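# Put phone on comic book, laptop on its stand

## Task

Set the phone down lying flat with all of it resting on the comic book, and set the laptop, closed and with its top side facing up, onto the laptop stand so that one of its long edges sits squarely against the stand's lips; when finished, neither gripper may be in contact with the phone or the laptop.

## Robot and tools

Robot: two arms, left_arm and right_arm, each with a two-finger gripper, working over a table. A camera stand is fixed behind them. Base poses in the scene frame: left_arm at (+0.031, +0.243, 0) m, quat_wxyz (+1.000, 0, 0, +0.014); right_arm at (-0.029, -0.309, 0) m, quat_wxyz (+1.000, 0, 0, +0.003). Loose objects may occasionally get a brief nudge from outside. Anything that falls off the table, or is left off it, ruins the task.

Scene frame: origin at table-top height, halfway between the nominal bases; +x points out over the table, +y toward left_arm, +z up. Arm names do not match image left/right. Positions in results are in metres, orientations as quat_wxyz, both in this frame; they can be off by a few centimetres, more at long reach. Gripper axes: fingers point along its +z, open and close along its y. end_effector_position is the spot between the finger pads, roughly 1 cm behind the tips.

execute_actions(actions, cameras): actions is a list of actions; each action is a table of up to 15 rows, one row per 1/30 s step; a short table repeats its last row to fill 15 steps. Every row is one flat list of 14 numbers, each in [-1, 1]: left_arm dx, dy, dz, rx, ry, rz, opening, then right_arm the same seven. The six pose numbers are an offset (not a pose) from that arm's Hand target as it stood when the action began, along scene-frame axes; all rows of one action count from that same start, so repeating an offset in a later action moves further. Scale: 1.0 = 0.6 m for dx/dy/dz and 180 degrees for the rotation vector rx/ry/rz, which turns the gripper about its Hand target position. opening is absolute: +1 fully open (0.094 m), -1 closed. Six zeros re-command the current Hand target; an arm's opening must always be restated, since 0 is itself a command (half open). Images come only with an empty actions list or when cameras names them.

move(target, speed, blend, opening_speed, grip_force, blocking, cameras): target is one 14-number row in the same layout and scale, or a list of up to 15 such rows; every row is an offset from the Hand targets at the call's start, not from the previous row. Each gripper follows a straight line, all paths finishing together, at least 0.5 s and cut off after 10 s. speed: top path speed in m/s, 0.002 to 4.3, default 0.25 (turns up to twice that in rad/s); one value or one per target. blend: corner rounding in metres for lists; 0 stops at each point. opening_speed: rate of the opening command per second on the -1..+1 scale, at least 0.2; use it to close gently. grip_force: per-pad limit in newtons, 10 to 50, one value or one per arm; it persists, and lower values close slowly. blocking=false returns early while the move continues. A changed opening in a later target is applied only after everything comes to rest there. The result adds a move: line: done (within 10 mm and 2 degrees), off_target, moving, held or fault, plus limits such as paced (pose clipped) or held (steps withheld).

wait(seconds 0 to 10) lets the scene run with commands held. stop brakes a running move. zoom_image(camera cam_head_left or cam_head_right, region [x0, y0, x1, y1] pixels, at most 504 by 504) enlarges part of the latest image; both cameras are 896x504. finished_scene(scene) ends the current scene, passing its number; it cannot be undone.

Result lines: end_effector_position and quat, Hand target (the last commanded pose after clipping; next offsets start here), Tool commands, Joint positions (last per arm is the measured opening in metres), Joint velocities (may say within noise), Joint torques (include arm weight; numbers 3 and 4 wrap at ±28 N m), grip_measured (opening on the command scale, up to about 2.5 mm wide when empty, a little under the part's width when squeezing), grip_effort_nm (gripper motor effort, negative closing; not a pad force), motor temperatures, MOTOR HOT, OVER-TEMPERATURE FAULT.

Behaviour: each step the orientation command is clipped to 40 degrees from the measured one. Grippers often rest a few centimetres short of target because of friction and weight; a fresh command (even zeros) asks again, or send the remaining gap as an offset. Very small moves may not start. A blocked arm keeps pushing until commanded back past its gripper. Faster moves lag, overshoot and hit harder, especially with a nearly straight arm. Avoid paths near an arm's own base; go around it. Joint ranges (rad): waist -2.880 to 2.880, shoulder 0 to 3.142, elbow 0 to 3.019, wrist pitch -1.693 to 1.571, wrist yaw -1.571 to 1.571, wrist roll -2.094 to 2.094.

Avoid: grippers, housings or wrist cameras touching each other (not guarded), one gripper closing on the other's fingers, hard impacts on fixed or heavy things, dropping or releasing moving parts, pressing toward unreachable poses or holding loads long (motors heat; at 100 °C the arm drops for 30 to 60 s). Release by commanding an opening well above grip_measured, then back away so nothing is touched at the end.

Each tool is called after "Request:" in YAML: its name, and indented under it one key for each argument.

## Session

Request:
execute_actions:
  actions: []

Scene clock: 0.00 s.
left_arm: end_effector_position=(+0.4918, +0.7722, +0.2721) grip_measured=+1.000 grip_effort_nm=n/a end_effector_quat_wxyz=(+0.538, +0.343, +0.763, +0.102) | right_arm: end_effector_position=(+0.0818, -0.5453, +0.1553) grip_measured=+1.000 grip_effort_nm=n/a end_effector_quat_wxyz=(-0.017, +0.931, +0.365, +0.017)
Joint positions: left_arm=[1.048 1.958 1.826 -0.907 1.087 1.594 0.094] | right_arm=[-1.159 1.066 0.823 -1.361 -0.035 1.239 0.094]
Joint velocities: within noise
Joint torques (N m): no reading
Motor temperatures (°C): left_arm=[23 25 27 24 28 25 28] | right_arm=[27 30 27 25 24 24 25]
Heat: left arm: hottest wrist yaw 28 °C; right arm: hottest shoulder 30 °C.
Hand target: left_arm +0.4940, +0.7762, +0.2939; +0.539, +0.352, +0.755, +0.121 | right_arm +0.0850, -0.5526, +0.1636; -0.006, +0.931, +0.366, +0.017
Tool commands: left_gripper/opening=+1.0 right_gripper/opening=+1.0

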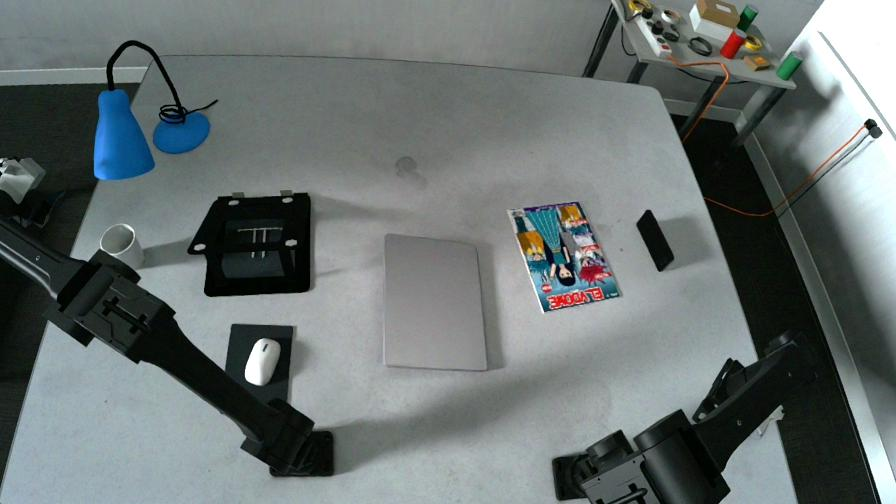

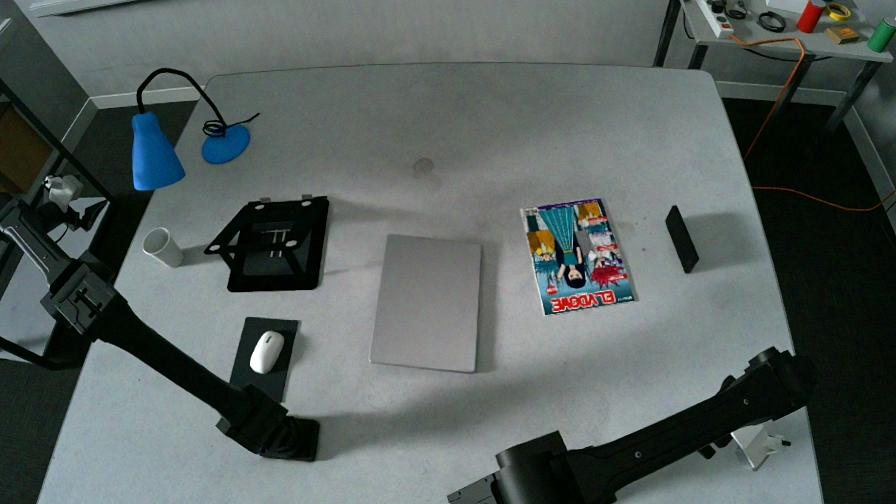

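Request:
zoom_image:
  camera: "cam_head_left"
  region: [150, 150, 400, 320]

Request:
zoom_image:
  camera: "cam_head_right"
  region: [150, 150, 400, 320]

Request:
zoom_image:
  camera: "cam_head_left"
  region: [480, 150, 730, 340]

Request:
zoom_image:
  camera: "cam_head_left"
  region: [340, 200, 540, 400]

Scaled by 2.016.

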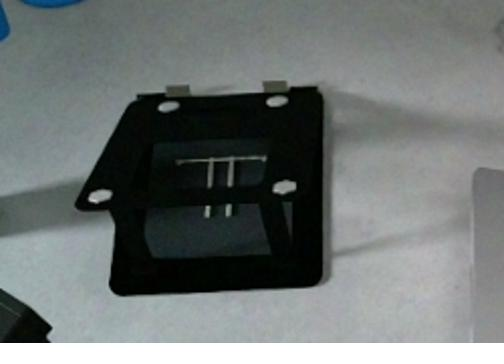

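Scaled by 2.016.

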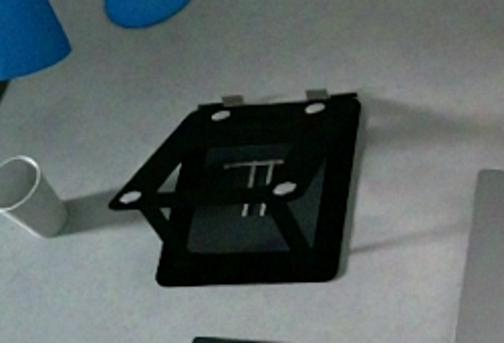

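Scaled by 2.016.

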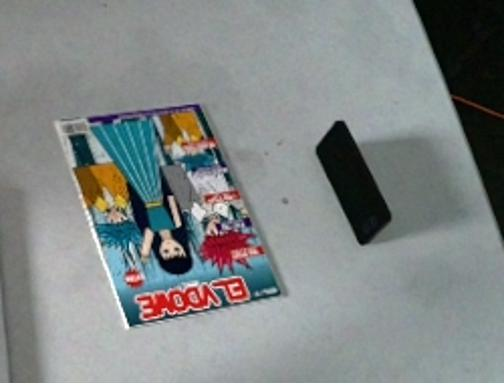

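Scaled by 2.520.

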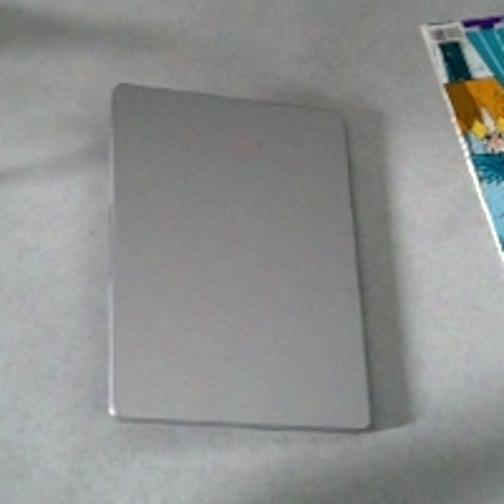

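Request:
move:
  target:
    - [-0.157, -0.293, 0.21, -0.042, 0.187, 0.122, -1, 0.2167, 0.043, 0, 0, 0, 0, -1]
    - [-0.273, -0.927, 0.043, -0.084, 0.3745, 0.2445, -1, 0.4417, 0.0877, -0.106, 0, 0, 0, -1]
  blend: [0.05, 0]
  speed: 0.3
  cameras: ["all"]

Scene clock: 139.67 s.
left_arm: end_effector_position=(+0.3370, +0.2233, +0.3192) grip_measured=-0.981 grip_effort_nm=-1.00 end_effector_quat_wxyz=(+0.039, -0.002, +0.999, -0.003) | right_arm: end_effector_position=(+0.3254, -0.4912, +0.0898) grip_measured=-0.991 grip_effort_nm=-0.50 end_effector_quat_wxyz=(-0.023, +0.931, +0.364, +0.004)
Joint positions: left_arm=[-0.089 1.103 1.28 -1.67 0.002 -0.064 0.001] | right_arm=[-0.494 1.509 1.032 -1.124 -0.036 1.907 0]
Joint torques (N m): left_arm=[-1.79 -9.17 9.68 0.05 -0.11 -0.06] | right_arm=[1.26 -12.16 11.28 0.32 0.14 0.22]
Motor temperatures (°C): left_arm=[23 33 35 24 28 24 27] | right_arm=[27 30 39 25 24 23 25]
Heat: left arm: hottest elbow 35 °C; right arm: hottest elbow 39 °C.
Hand target: left_arm +0.3303, +0.2199, +0.3197; +0.000, +0.000, +1.000, +0.000 | right_arm +0.3500, -0.5001, +0.0999; -0.006, +0.931, +0.365, +0.017
Off the commanded pose: left_arm 0.008 m, 4 deg | right_arm 0.028 m, 2 deg.
joint sent to its limit (left arm) — joint 4 (wrist pitch), lower limit. The joint targets are off in orientation, not in position.
move: off_target (left_arm, right_arm)

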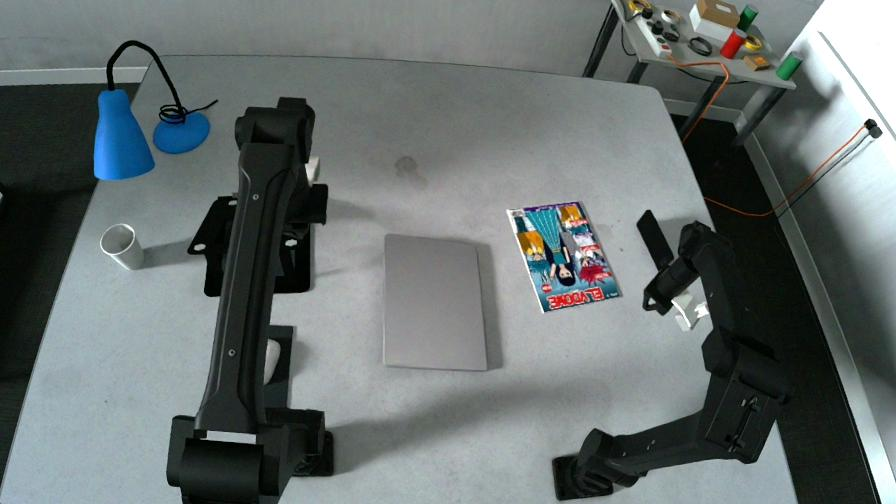

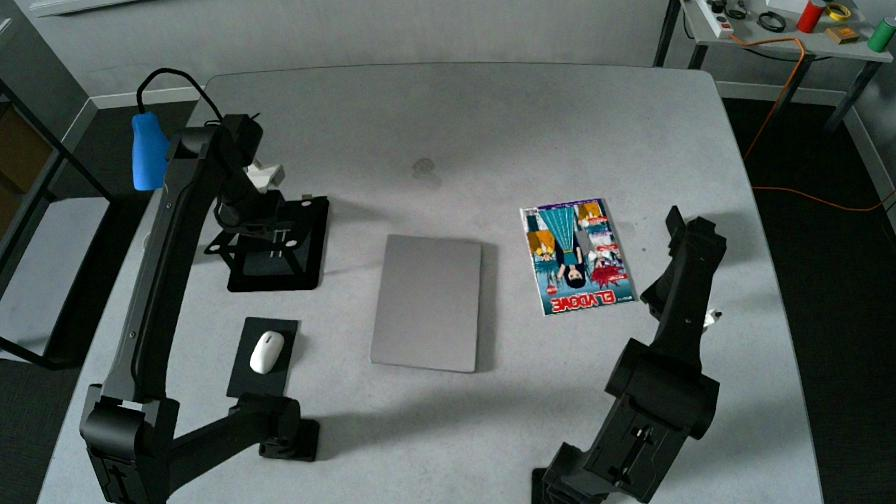

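Request:
zoom_image:
  camera: "cam_head_left"
  region: [600, 180, 780, 340]

Request:
zoom_image:
  camera: "cam_head_right"
  region: [620, 190, 780, 350]

Request:
zoom_image:
  camera: "cam_head_left"
  region: [180, 80, 380, 300]

Request:
zoom_image:
  camera: "cam_head_right"
  region: [150, 80, 350, 300]

Scaled by 2.800.

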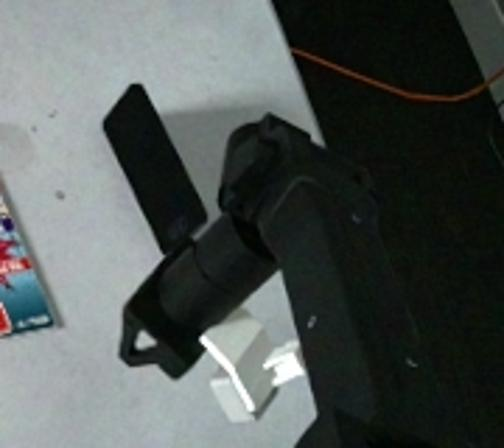

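Scaled by 3.150.

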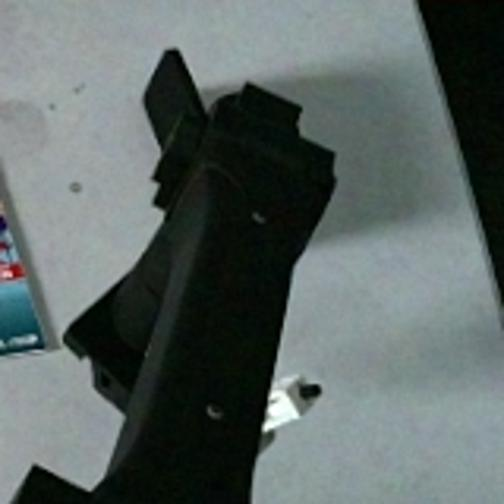

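Scaled by 2.291.

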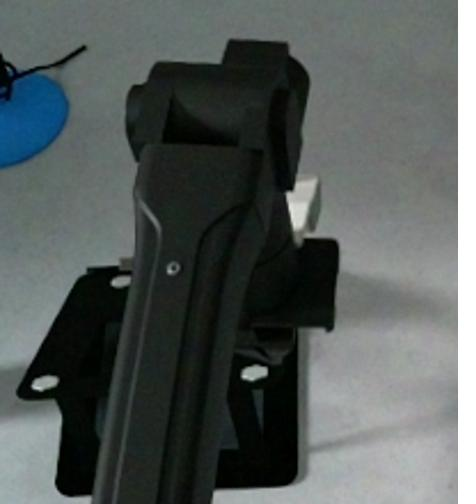

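Scaled by 2.291.

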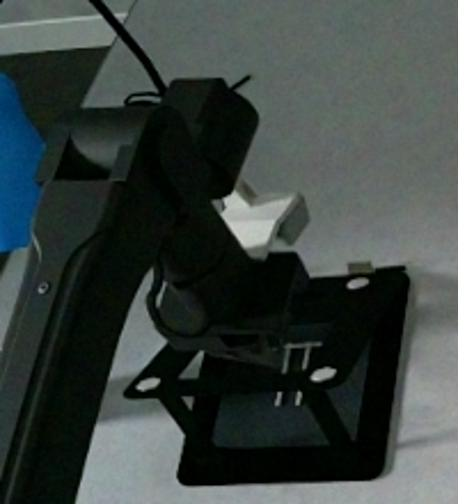

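Request:
zoom_image:
  camera: "cam_head_left"
  region: [370, 220, 450, 265]

Request:
zoom_image:
  camera: "cam_head_left"
  region: [430, 330, 510, 385]

Request:
zoom_image:
  camera: "cam_head_right"
  region: [355, 330, 435, 385]

Request:
zoom_image:
  camera: "cam_head_right"
  region: [440, 330, 520, 385]

Scaled by 6.300.

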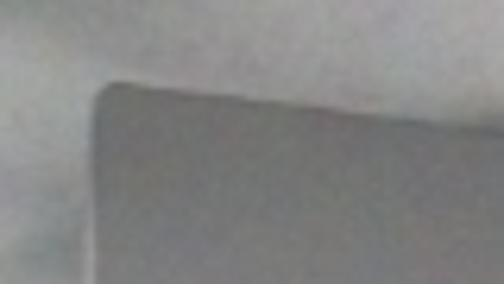

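Scaled by 6.300.

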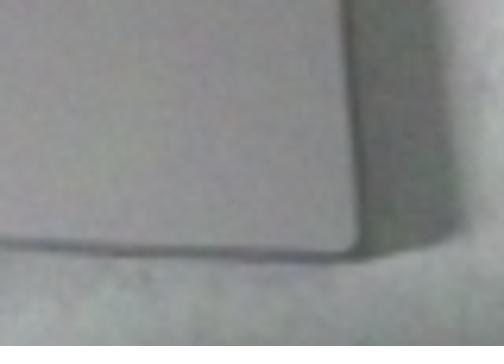

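Scaled by 6.300.

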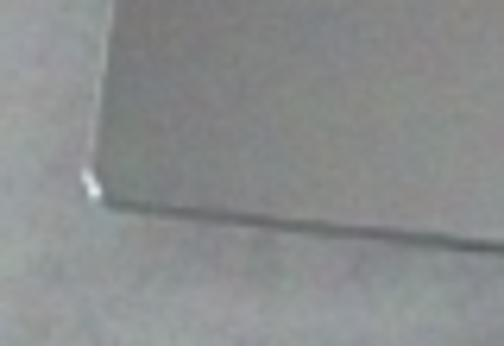

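Scaled by 6.300.

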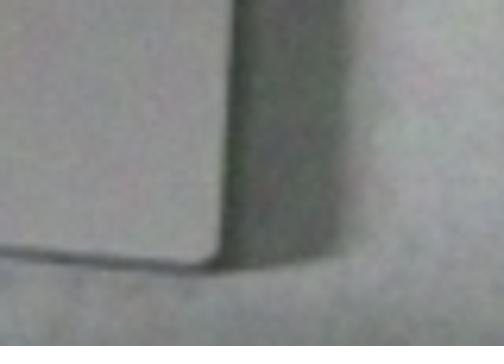

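Request:
move:
  target: [0, -0.1167, -0.1167, -0.333, 0, 0, 1, -0.0833, 0.1335, 0.25, 0.140, -0.393, 0.6705, 1]
  speed: 0.3
  cameras: ["all"]

Scene clock: 213.90 s.
left_arm: end_effector_position=(+0.3306, +0.1461, +0.2543) grip_measured=+0.998 grip_effort_nm=0.13 end_effector_quat_wxyz=(+0.004, +0.009, +0.868, -0.496) | right_arm: end_effector_position=(+0.2922, -0.4163, +0.2303) grip_measured=+0.999 grip_effort_nm=0.06 end_effector_quat_wxyz=(+0.109, +0.091, +0.903, +0.407)
Joint positions: left_arm=[0.148 1.224 0.968 -1.61 1.012 0.362 0.094] | right_arm=[-0.705 1.383 1.108 -1.67 -0.804 -0.659 0.094]
Joint torques (N m): left_arm=[-0.38 -8.29 8.64 -0.36 0.64 0.16] | right_arm=[1.26 -13.16 10.81 -0.87 -0.35 0.01]
Motor temperatures (°C): left_arm=[23 27 34 24 27 24 28] | right_arm=[27 31 40 25 24 23 25]
Heat: left arm: hottest elbow 34 °C; right arm: hottest elbow 40 °C.
Hand target: left_arm +0.3302, +0.1500, +0.2497; +0.000, +0.000, +0.866, -0.500 | right_arm +0.3001, -0.4200, +0.2499; +0.000, -0.001, +0.866, +0.500
Off the commanded pose: left_arm 0.006 m, 1 deg | right_arm 0.021 m, 20 deg.
joint sent to its limit (right arm) — joint 4 (wrist pitch), lower limit. The joint targets are off in orientation, not in position.
move: off_target (right_arm)

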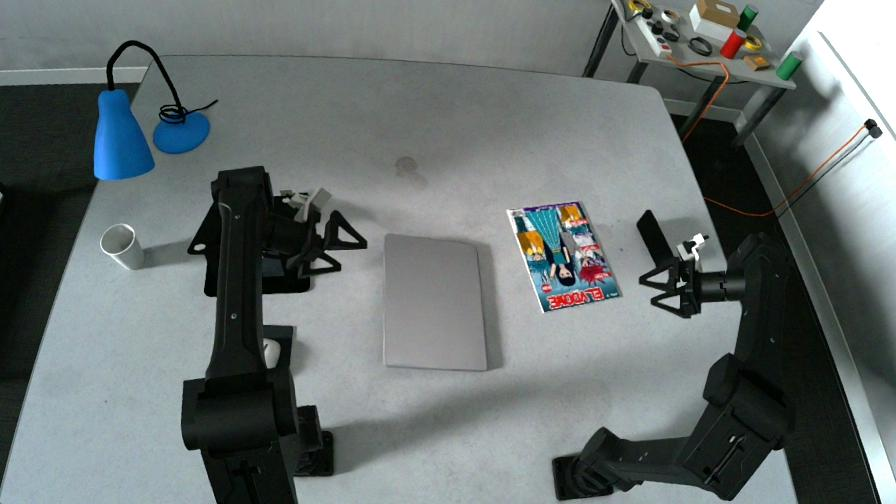

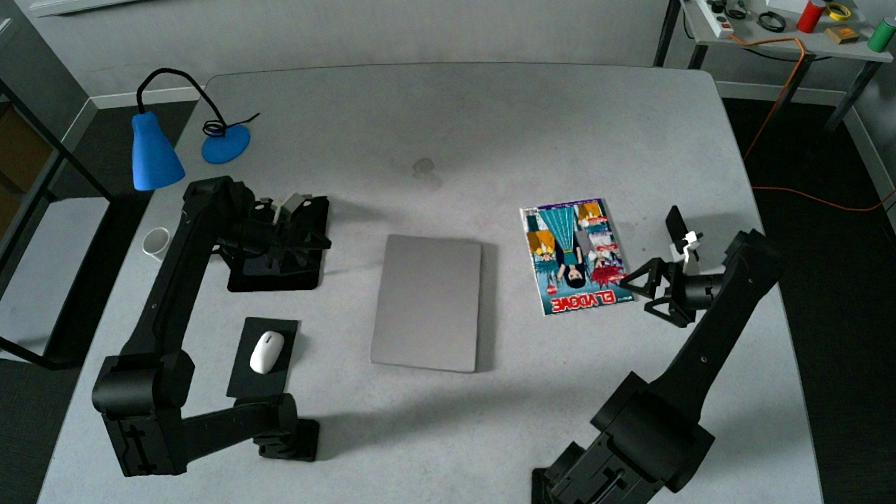

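Request:
zoom_image:
  camera: "cam_head_left"
  region: [600, 210, 780, 340]

Request:
zoom_image:
  camera: "cam_head_right"
  region: [600, 210, 780, 340]

Request:
zoom_image:
  camera: "cam_head_left"
  region: [220, 160, 400, 300]

Request:
zoom_image:
  camera: "cam_head_right"
  region: [180, 160, 360, 300]

Scaled by 2.800.

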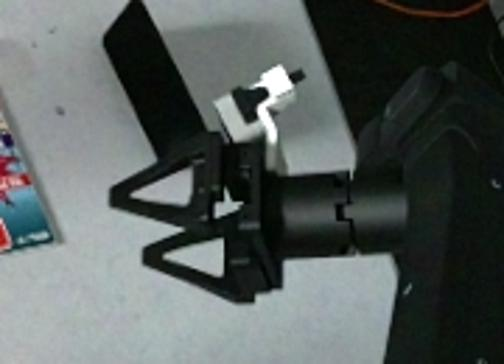

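Scaled by 2.800.

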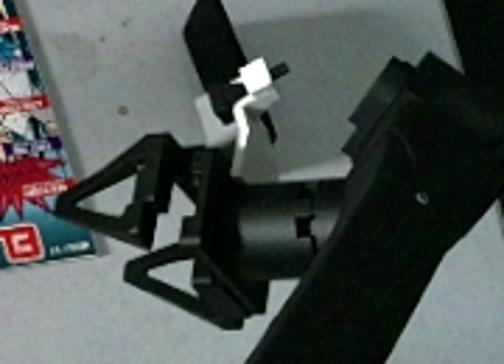

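Scaled by 2.800.

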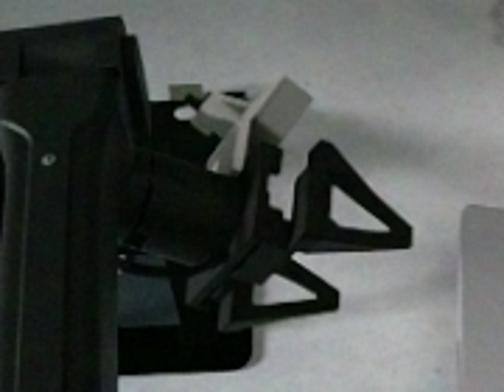

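Scaled by 2.800.

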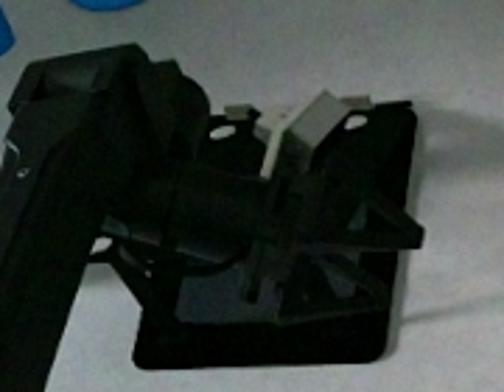

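Request:
move:
  target: [0, 0, 0, 0, 0.433, 0.25, 1, 0.0833, 0, -0.05, 0, 0.433, -0.25, 1]
  speed: 0.4
  cameras: ["all"]

Request:
zoom_image:
  camera: "cam_head_left"
  region: [600, 210, 780, 340]

Request:
zoom_image:
  camera: "cam_head_left"
  region: [220, 160, 400, 300]

Request:
zoom_image:
  camera: "cam_head_right"
  region: [600, 210, 780, 340]

Request:
zoom_image:
  camera: "cam_head_right"
  region: [180, 160, 360, 300]

Scene clock: 283.93 s.
left_arm: end_effector_position=(+0.3316, +0.1468, +0.2498) grip_measured=+0.998 grip_effort_nm=0.12 end_effector_quat_wxyz=(+0.360, +0.608, -0.615, +0.350) | right_arm: end_effector_position=(+0.3357, -0.4135, +0.2109) grip_measured=+0.999 grip_effort_nm=0.05 end_effector_quat_wxyz=(-0.247, +0.672, +0.595, +0.366)
Joint positions: left_arm=[0.153 1.248 0.968 -1.628 1.019 -1.188 0.094] | right_arm=[-0.628 1.54 1.201 -1.671 -0.83 0.873 0.094]
Joint torques (N m): left_arm=[-0.38 -9.99 8.68 0.13 0.34 -0.06] | right_arm=[1.2 -12.51 11.02 -0.94 -0.43 0.2]
Heat: left arm: hottest elbow 32 °C; right arm: hottest elbow 43 °C.
Hand target: left_arm +0.3302, +0.1499, +0.2497; +0.354, +0.612, -0.613, +0.354 | right_arm +0.3501, -0.4200, +0.2199; -0.353, +0.612, +0.613, +0.354
Off the commanded pose: left_arm 0.003 m, 1 deg | right_arm 0.018 m, 14 deg.
joint sent to its limit (right arm) — joint 4 (wrist pitch), lower limit. The joint targets are off in orientation, not in position.
move: off_target (right_arm)

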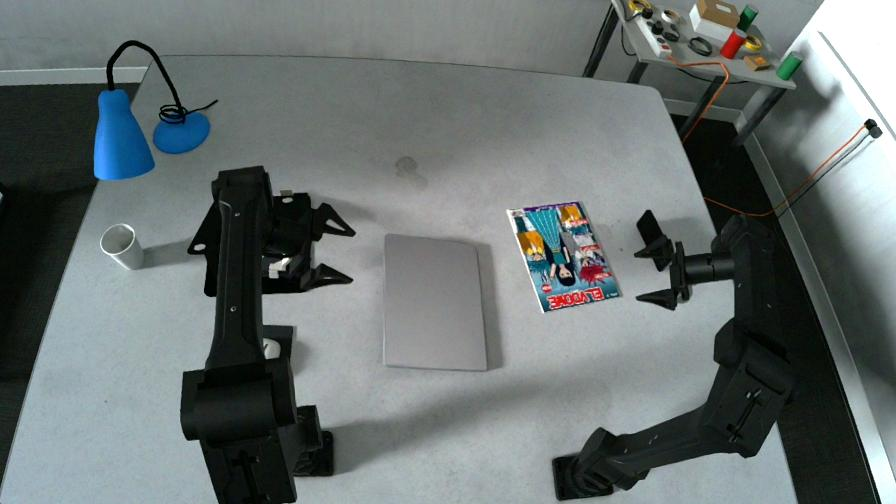

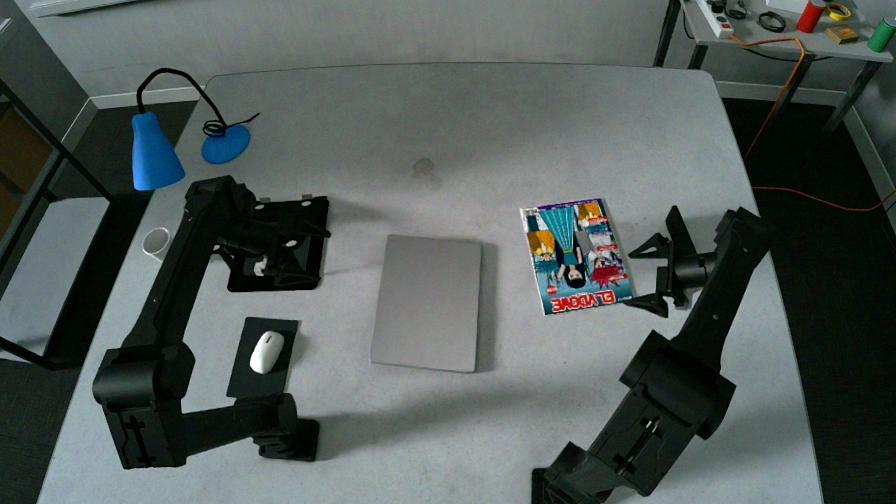

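Scaled by 2.800.

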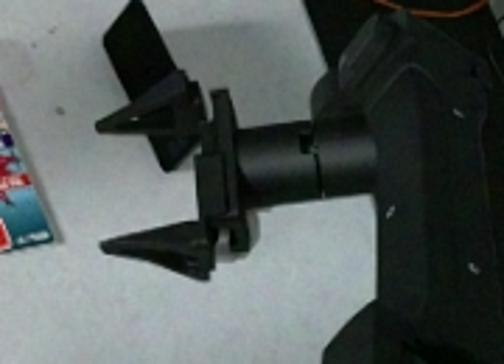

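Scaled by 2.800.

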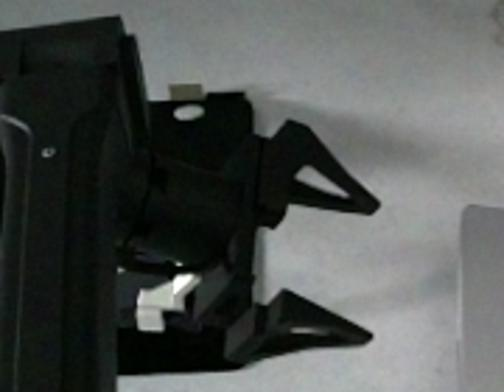

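Scaled by 2.800.

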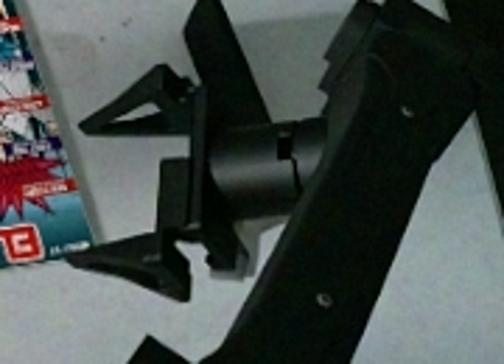

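Scaled by 2.800.

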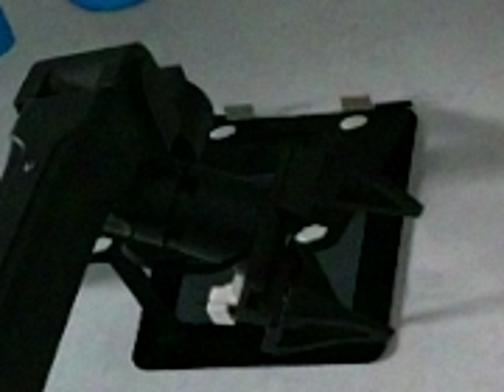

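Request:
move:
  target: [-0.1, 0.1167, -0.3, 0, -0.433, -0.25, 1, -0.0833, 0.2, -0.2833, 0, 0, 0, 1]
  speed: 0.3
  cameras: ["all"]

Request:
zoom_image:
  camera: "cam_head_left"
  region: [220, 220, 400, 360]

Request:
zoom_image:
  camera: "cam_head_right"
  region: [220, 220, 400, 360]

Request:
zoom_image:
  camera: "cam_head_left"
  region: [480, 240, 660, 380]

Request:
zoom_image:
  camera: "cam_head_right"
  region: [480, 240, 660, 380]

Scene clock: 365.33 s.
left_arm: end_effector_position=(+0.2717, +0.2170, +0.0725) grip_measured=+0.998 grip_effort_nm=0.11 end_effector_quat_wxyz=(+0.000, +0.005, +0.868, -0.497) | right_arm: end_effector_position=(+0.3036, -0.3060, +0.0584) grip_measured=+0.999 grip_effort_nm=0.05 end_effector_quat_wxyz=(-0.343, +0.615, +0.613, +0.358)
Joint positions: left_arm=[0.448 1.528 0.652 -1.366 0.87 0.81 0.094] | right_arm=[-0.423 1.725 0.88 -1.303 -0.919 0.864 0.094]
Joint torques (N m): left_arm=[0.38 -9 5.44 -0.69 0.29 0.13] | right_arm=[1.44 -12.28 3.92 -0.39 -0.43 0.13]
Heat: left arm: hottest elbow 31 °C; right arm: hottest elbow 40 °C.
Hand target: left_arm +0.2703, +0.2200, +0.0698; +0.000, +0.000, +0.866, -0.500 | right_arm +0.3000, -0.2999, +0.0499; -0.353, +0.612, +0.613, +0.354
Off the commanded pose: left_arm 0.004 m, 1 deg | right_arm 0.011 m, 1 deg.
move: off_target (right_arm)

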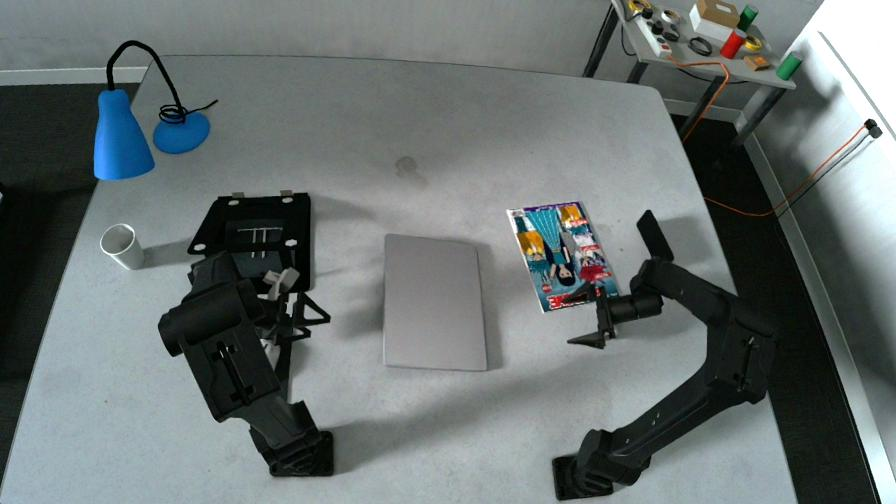

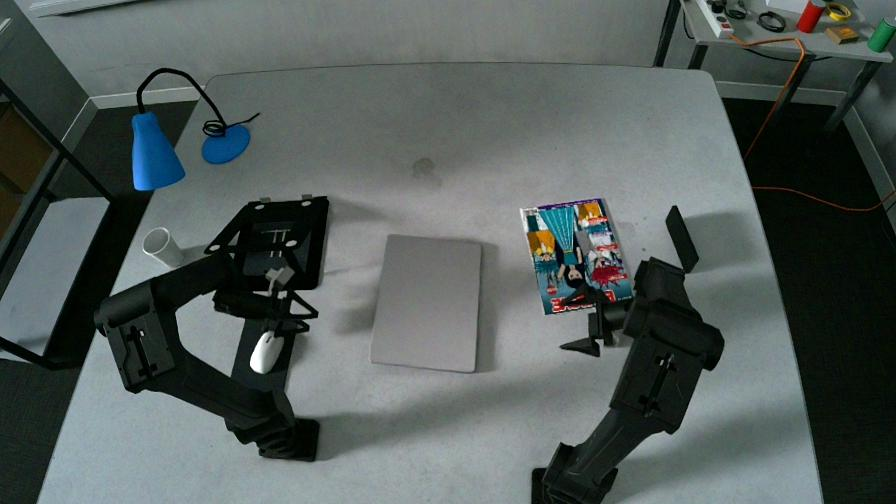

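Scaled by 2.800.

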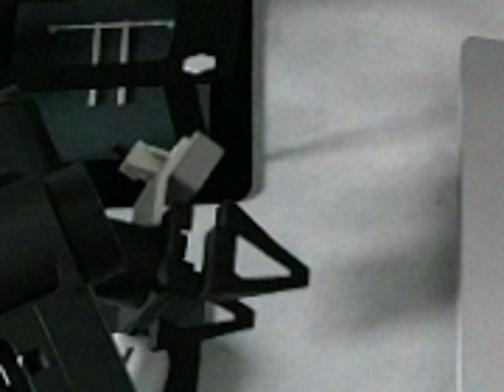

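Scaled by 2.800.

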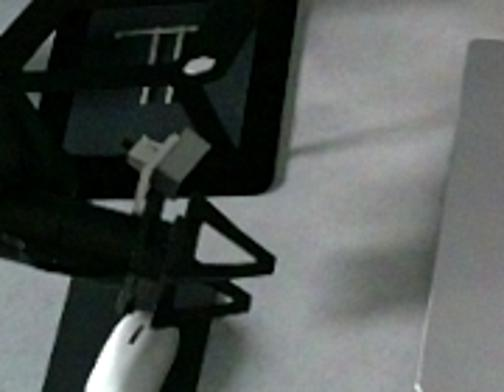

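Scaled by 2.800.

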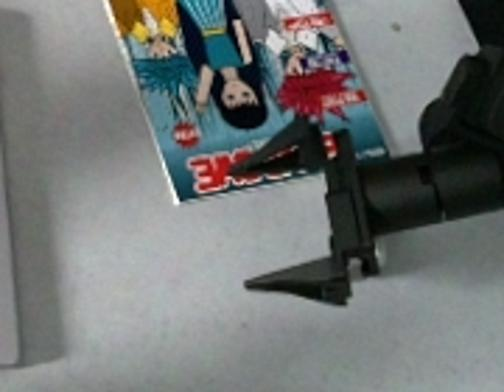

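Scaled by 2.800.

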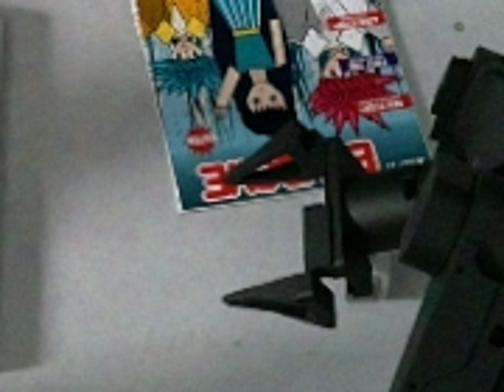

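Request:
move:
  target:
    - [-0.017, -0.058, -0.008, 0, 0, 0, 1, 0.1667, -0.1667, 0.2833, -0.1186, -0.147, 0.2549, 1]
    - [-0.0338, -0.1167, -0.0163, 0, 0, 0, 1, 0.425, -0.3833, 0.25, -0.2371, -0.294, 0.5097, 1]
  speed: 0.3
  blend: [0.05, 0]
  cameras: ["all"]

Request:
zoom_image:
  camera: "cam_head_left"
  region: [600, 160, 780, 300]

Request:
zoom_image:
  camera: "cam_head_right"
  region: [620, 160, 800, 300]

Request:
zoom_image:
  camera: "cam_head_left"
  region: [260, 260, 440, 400]

Request:
zoom_image:
  camera: "cam_head_right"
  region: [260, 260, 440, 400]

Scene clock: 418.93 s.
left_arm: end_effector_position=(+0.2525, +0.1540, +0.0589) grip_measured=+0.998 grip_effort_nm=0.12 end_effector_quat_wxyz=(-0.002, -0.006, +0.866, -0.500) | right_arm: end_effector_position=(+0.5352, -0.5216, +0.1960) grip_measured=+0.999 grip_effort_nm=0.05 end_effector_quat_wxyz=(-0.017, -0.104, +0.994, +0.008)
Joint positions: left_arm=[0.247 1.409 0.495 -1.094 0.987 0.499 0.094] | right_arm=[-0.364 1.966 1.939 -1.582 0.001 -0.568 0.094]
Joint torques (N m): left_arm=[-2.84 -9.17 4.89 0.09 0.58 -0.03] | right_arm=[0.5 -20.6 12.82 0.34 -0.01 0.09]
Heat: left arm: hottest elbow 31 °C; right arm: hottest elbow 36 °C.
Hand target: left_arm +0.2500, +0.1499, +0.0600; +0.000, +0.000, +0.866, -0.500 | right_arm +0.5550, -0.5299, +0.2000; +0.000, -0.108, +0.994, +0.000
Off the commanded pose: left_arm 0.005 m, 1 deg | right_arm 0.022 m, 2 deg.
move: off_target (right_arm)

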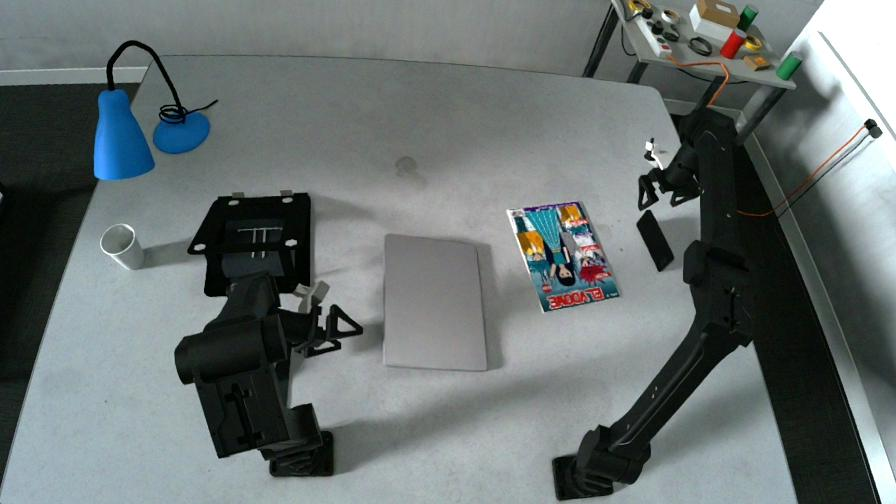

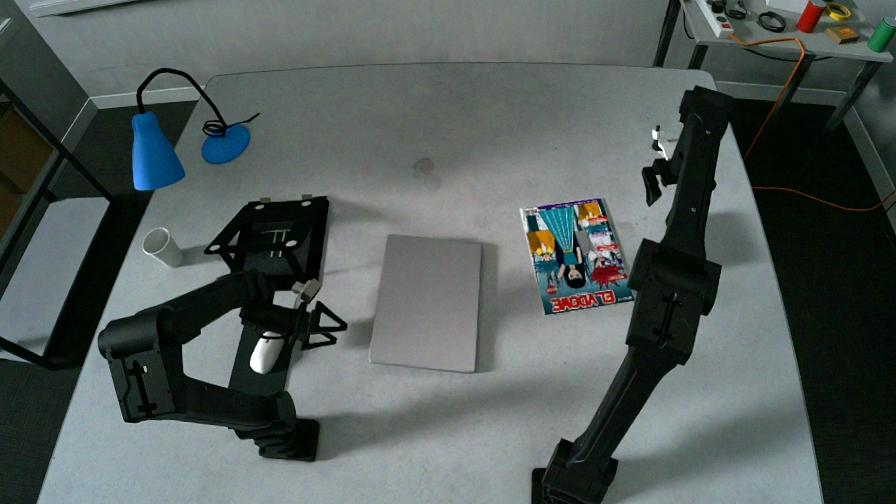

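Scaled by 2.800.

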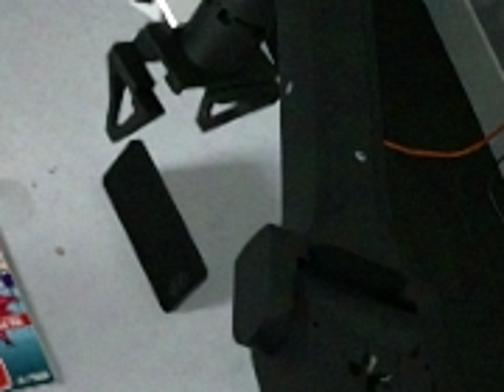

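Scaled by 2.800.

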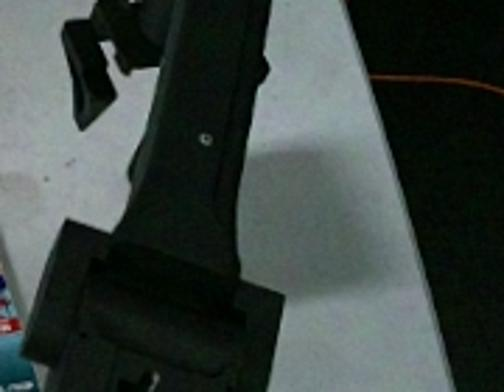

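Scaled by 2.800.

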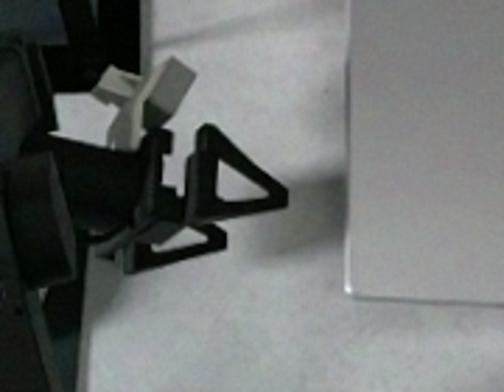

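Scaled by 2.800.

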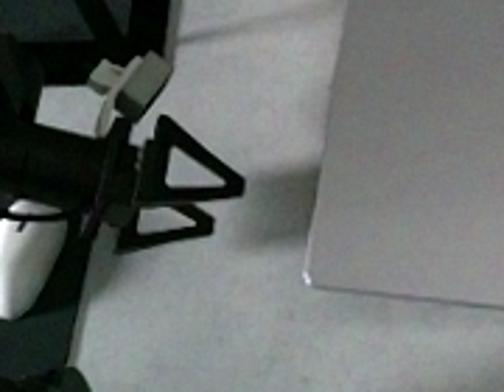

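Request:
move:
  target: [0, 0, 0, 0, 0, 0, 1, 0.05, -0.0783, -0.1167, 0, 0, 0, 1]
  speed: 0.2
  cameras: ["all"]

Request:
zoom_image:
  camera: "cam_head_left"
  region: [600, 160, 780, 300]

Request:
zoom_image:
  camera: "cam_head_right"
  region: [620, 160, 800, 300]

Scene clock: 482.30 s.
left_arm: end_effector_position=(+0.2525, +0.1540, +0.0589) grip_measured=+0.998 grip_effort_nm=0.11 end_effector_quat_wxyz=(-0.002, -0.006, +0.866, -0.500) | right_arm: end_effector_position=(+0.5692, -0.5670, +0.1191) grip_measured=+0.999 grip_effort_nm=0.05 end_effector_quat_wxyz=(-0.019, -0.106, +0.994, +0.010)
Joint positions: left_arm=[0.247 1.409 0.495 -1.094 0.987 0.499 0.094] | right_arm=[-0.411 2.138 2.016 -1.492 0.001 -0.618 0.094]
Joint torques (N m): left_arm=[-2.78 -8.76 4.88 0.17 0.64 0] | right_arm=[0.21 -23.77 12.4 0.08 -0.01 0.1]
Motor temperatures (°C): left_arm=[23 26 30 24 28 24 27] | right_arm=[27 37 49 25 24 23 25]
Heat: left arm: hottest elbow 30 °C; right arm: hottest elbow 49 °C.
Hand target: left_arm +0.2500, +0.1499, +0.0600; +0.000, +0.001, +0.866, -0.500 | right_arm +0.5851, -0.5769, +0.1301; +0.000, -0.108, +0.994, +0.000
Off the commanded pose: left_arm 0.005 m, 1 deg | right_arm 0.022 m, 2 deg.
move: off_target (right_arm)

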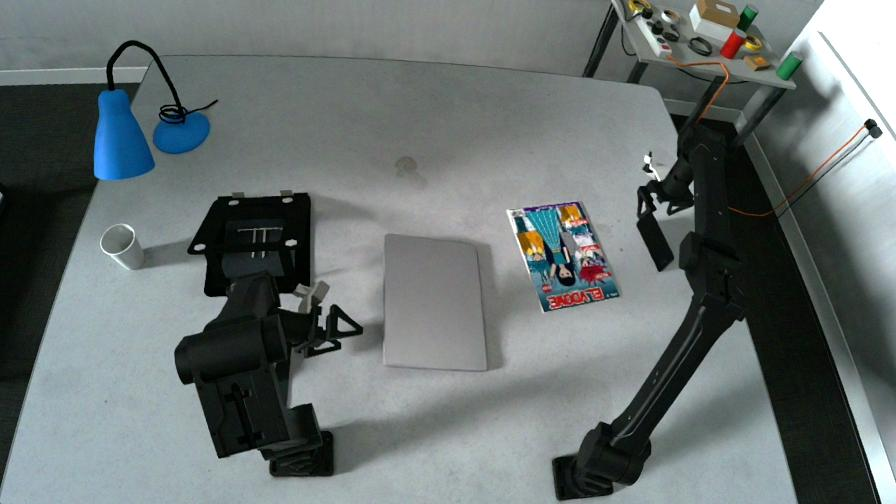

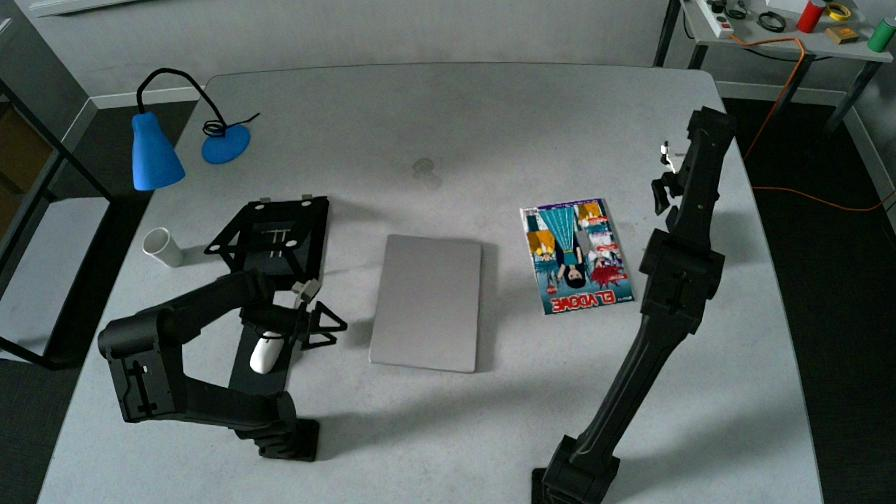

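Scaled by 2.800.

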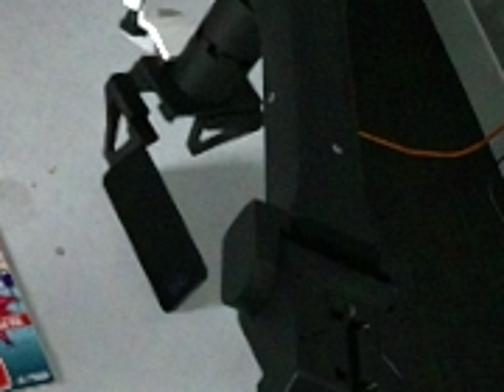

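Scaled by 2.800.

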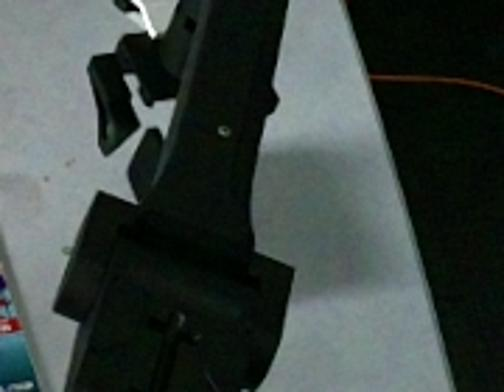

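Request:
zoom_image:
  camera: "cam_head_left"
  region: [625, 170, 705, 230]

Request:
zoom_image:
  camera: "cam_head_right"
  region: [640, 160, 720, 240]

Scaled by 6.300.

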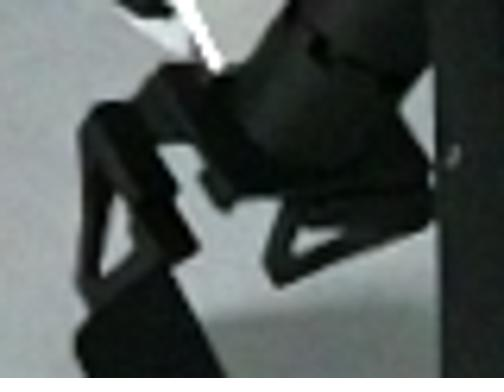

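Scaled by 6.300.

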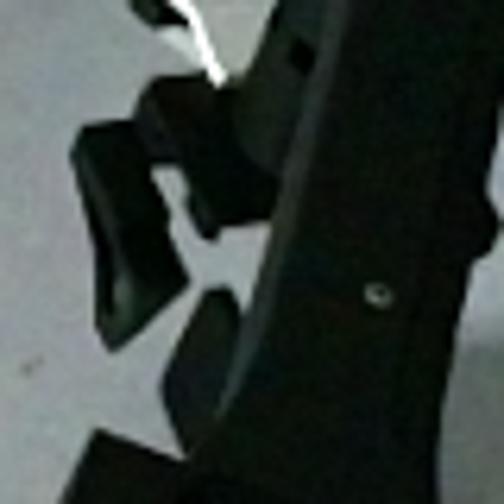

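Request:
move:
  target: [0, 0, 0, 0, 0, 0, 1, -0.025, -0.0433, -0.04, 0, 0, 0, 1]
  speed: 0.15
  cameras: ["all"]

Request:
zoom_image:
  camera: "cam_head_left"
  region: [620, 170, 720, 270]

Request:
zoom_image:
  camera: "cam_head_right"
  region: [640, 170, 740, 270]

Scene clock: 556.97 s.
left_arm: end_effector_position=(+0.2525, +0.1540, +0.0589) grip_measured=+0.998 grip_effort_nm=0.12 end_effector_quat_wxyz=(-0.002, -0.006, +0.866, -0.500) | right_arm: end_effector_position=(+0.5684, -0.5989, +0.1188) grip_measured=+0.999 grip_effort_nm=0.04 end_effector_quat_wxyz=(+0.003, -0.106, +0.994, -0.002)
Joint positions: left_arm=[0.247 1.409 0.495 -1.094 0.987 0.499 0.094] | right_arm=[-0.456 2.138 2.016 -1.441 0.001 -0.663 0.094]
Joint torques (N m): left_arm=[-2.67 -8.35 4.94 -0.09 0.58 -0.03] | right_arm=[0.26 -24.06 8.38 0.49 -0.03 0.13]
Motor temperatures (°C): left_arm=[23 26 30 24 28 23 27] | right_arm=[26 42 48 25 24 23 25]
Heat: left arm: hottest elbow 30 °C; right arm: hottest elbow 48 °C.
Hand target: left_arm +0.2500, +0.1499, +0.0600; +0.000, +0.001, +0.866, -0.500 | right_arm +0.5700, -0.6029, +0.1061; +0.000, -0.108, +0.994, +0.000
Off the commanded pose: left_arm 0.005 m, 1 deg | right_arm 0.013 m, 1 deg.
move: off_target (right_arm)

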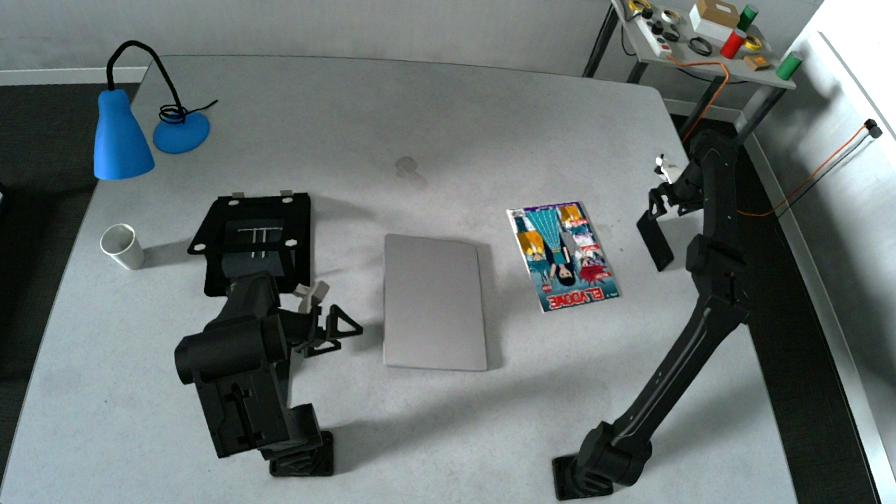

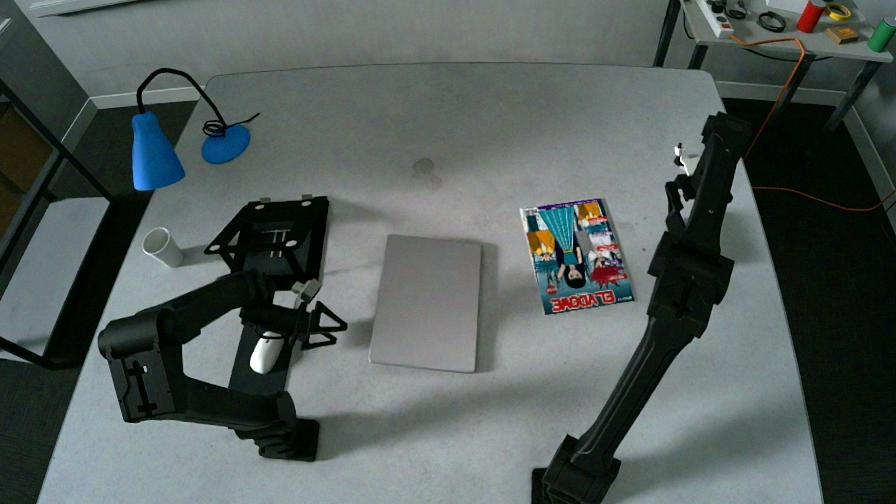

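Scaled by 5.040.

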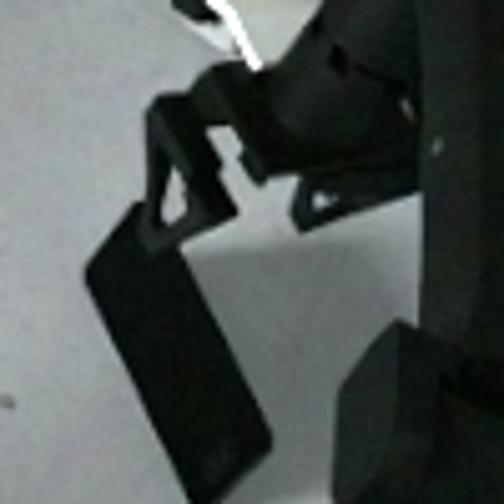

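Scaled by 5.040.

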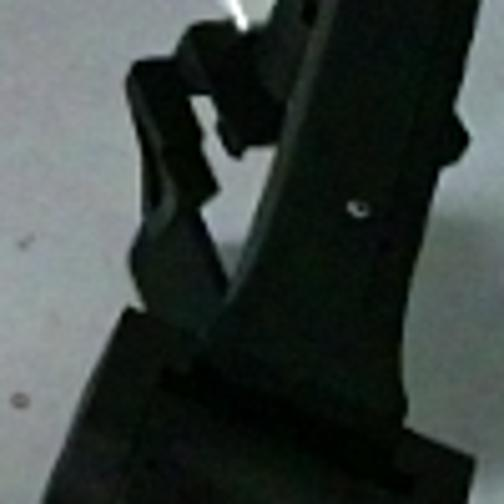

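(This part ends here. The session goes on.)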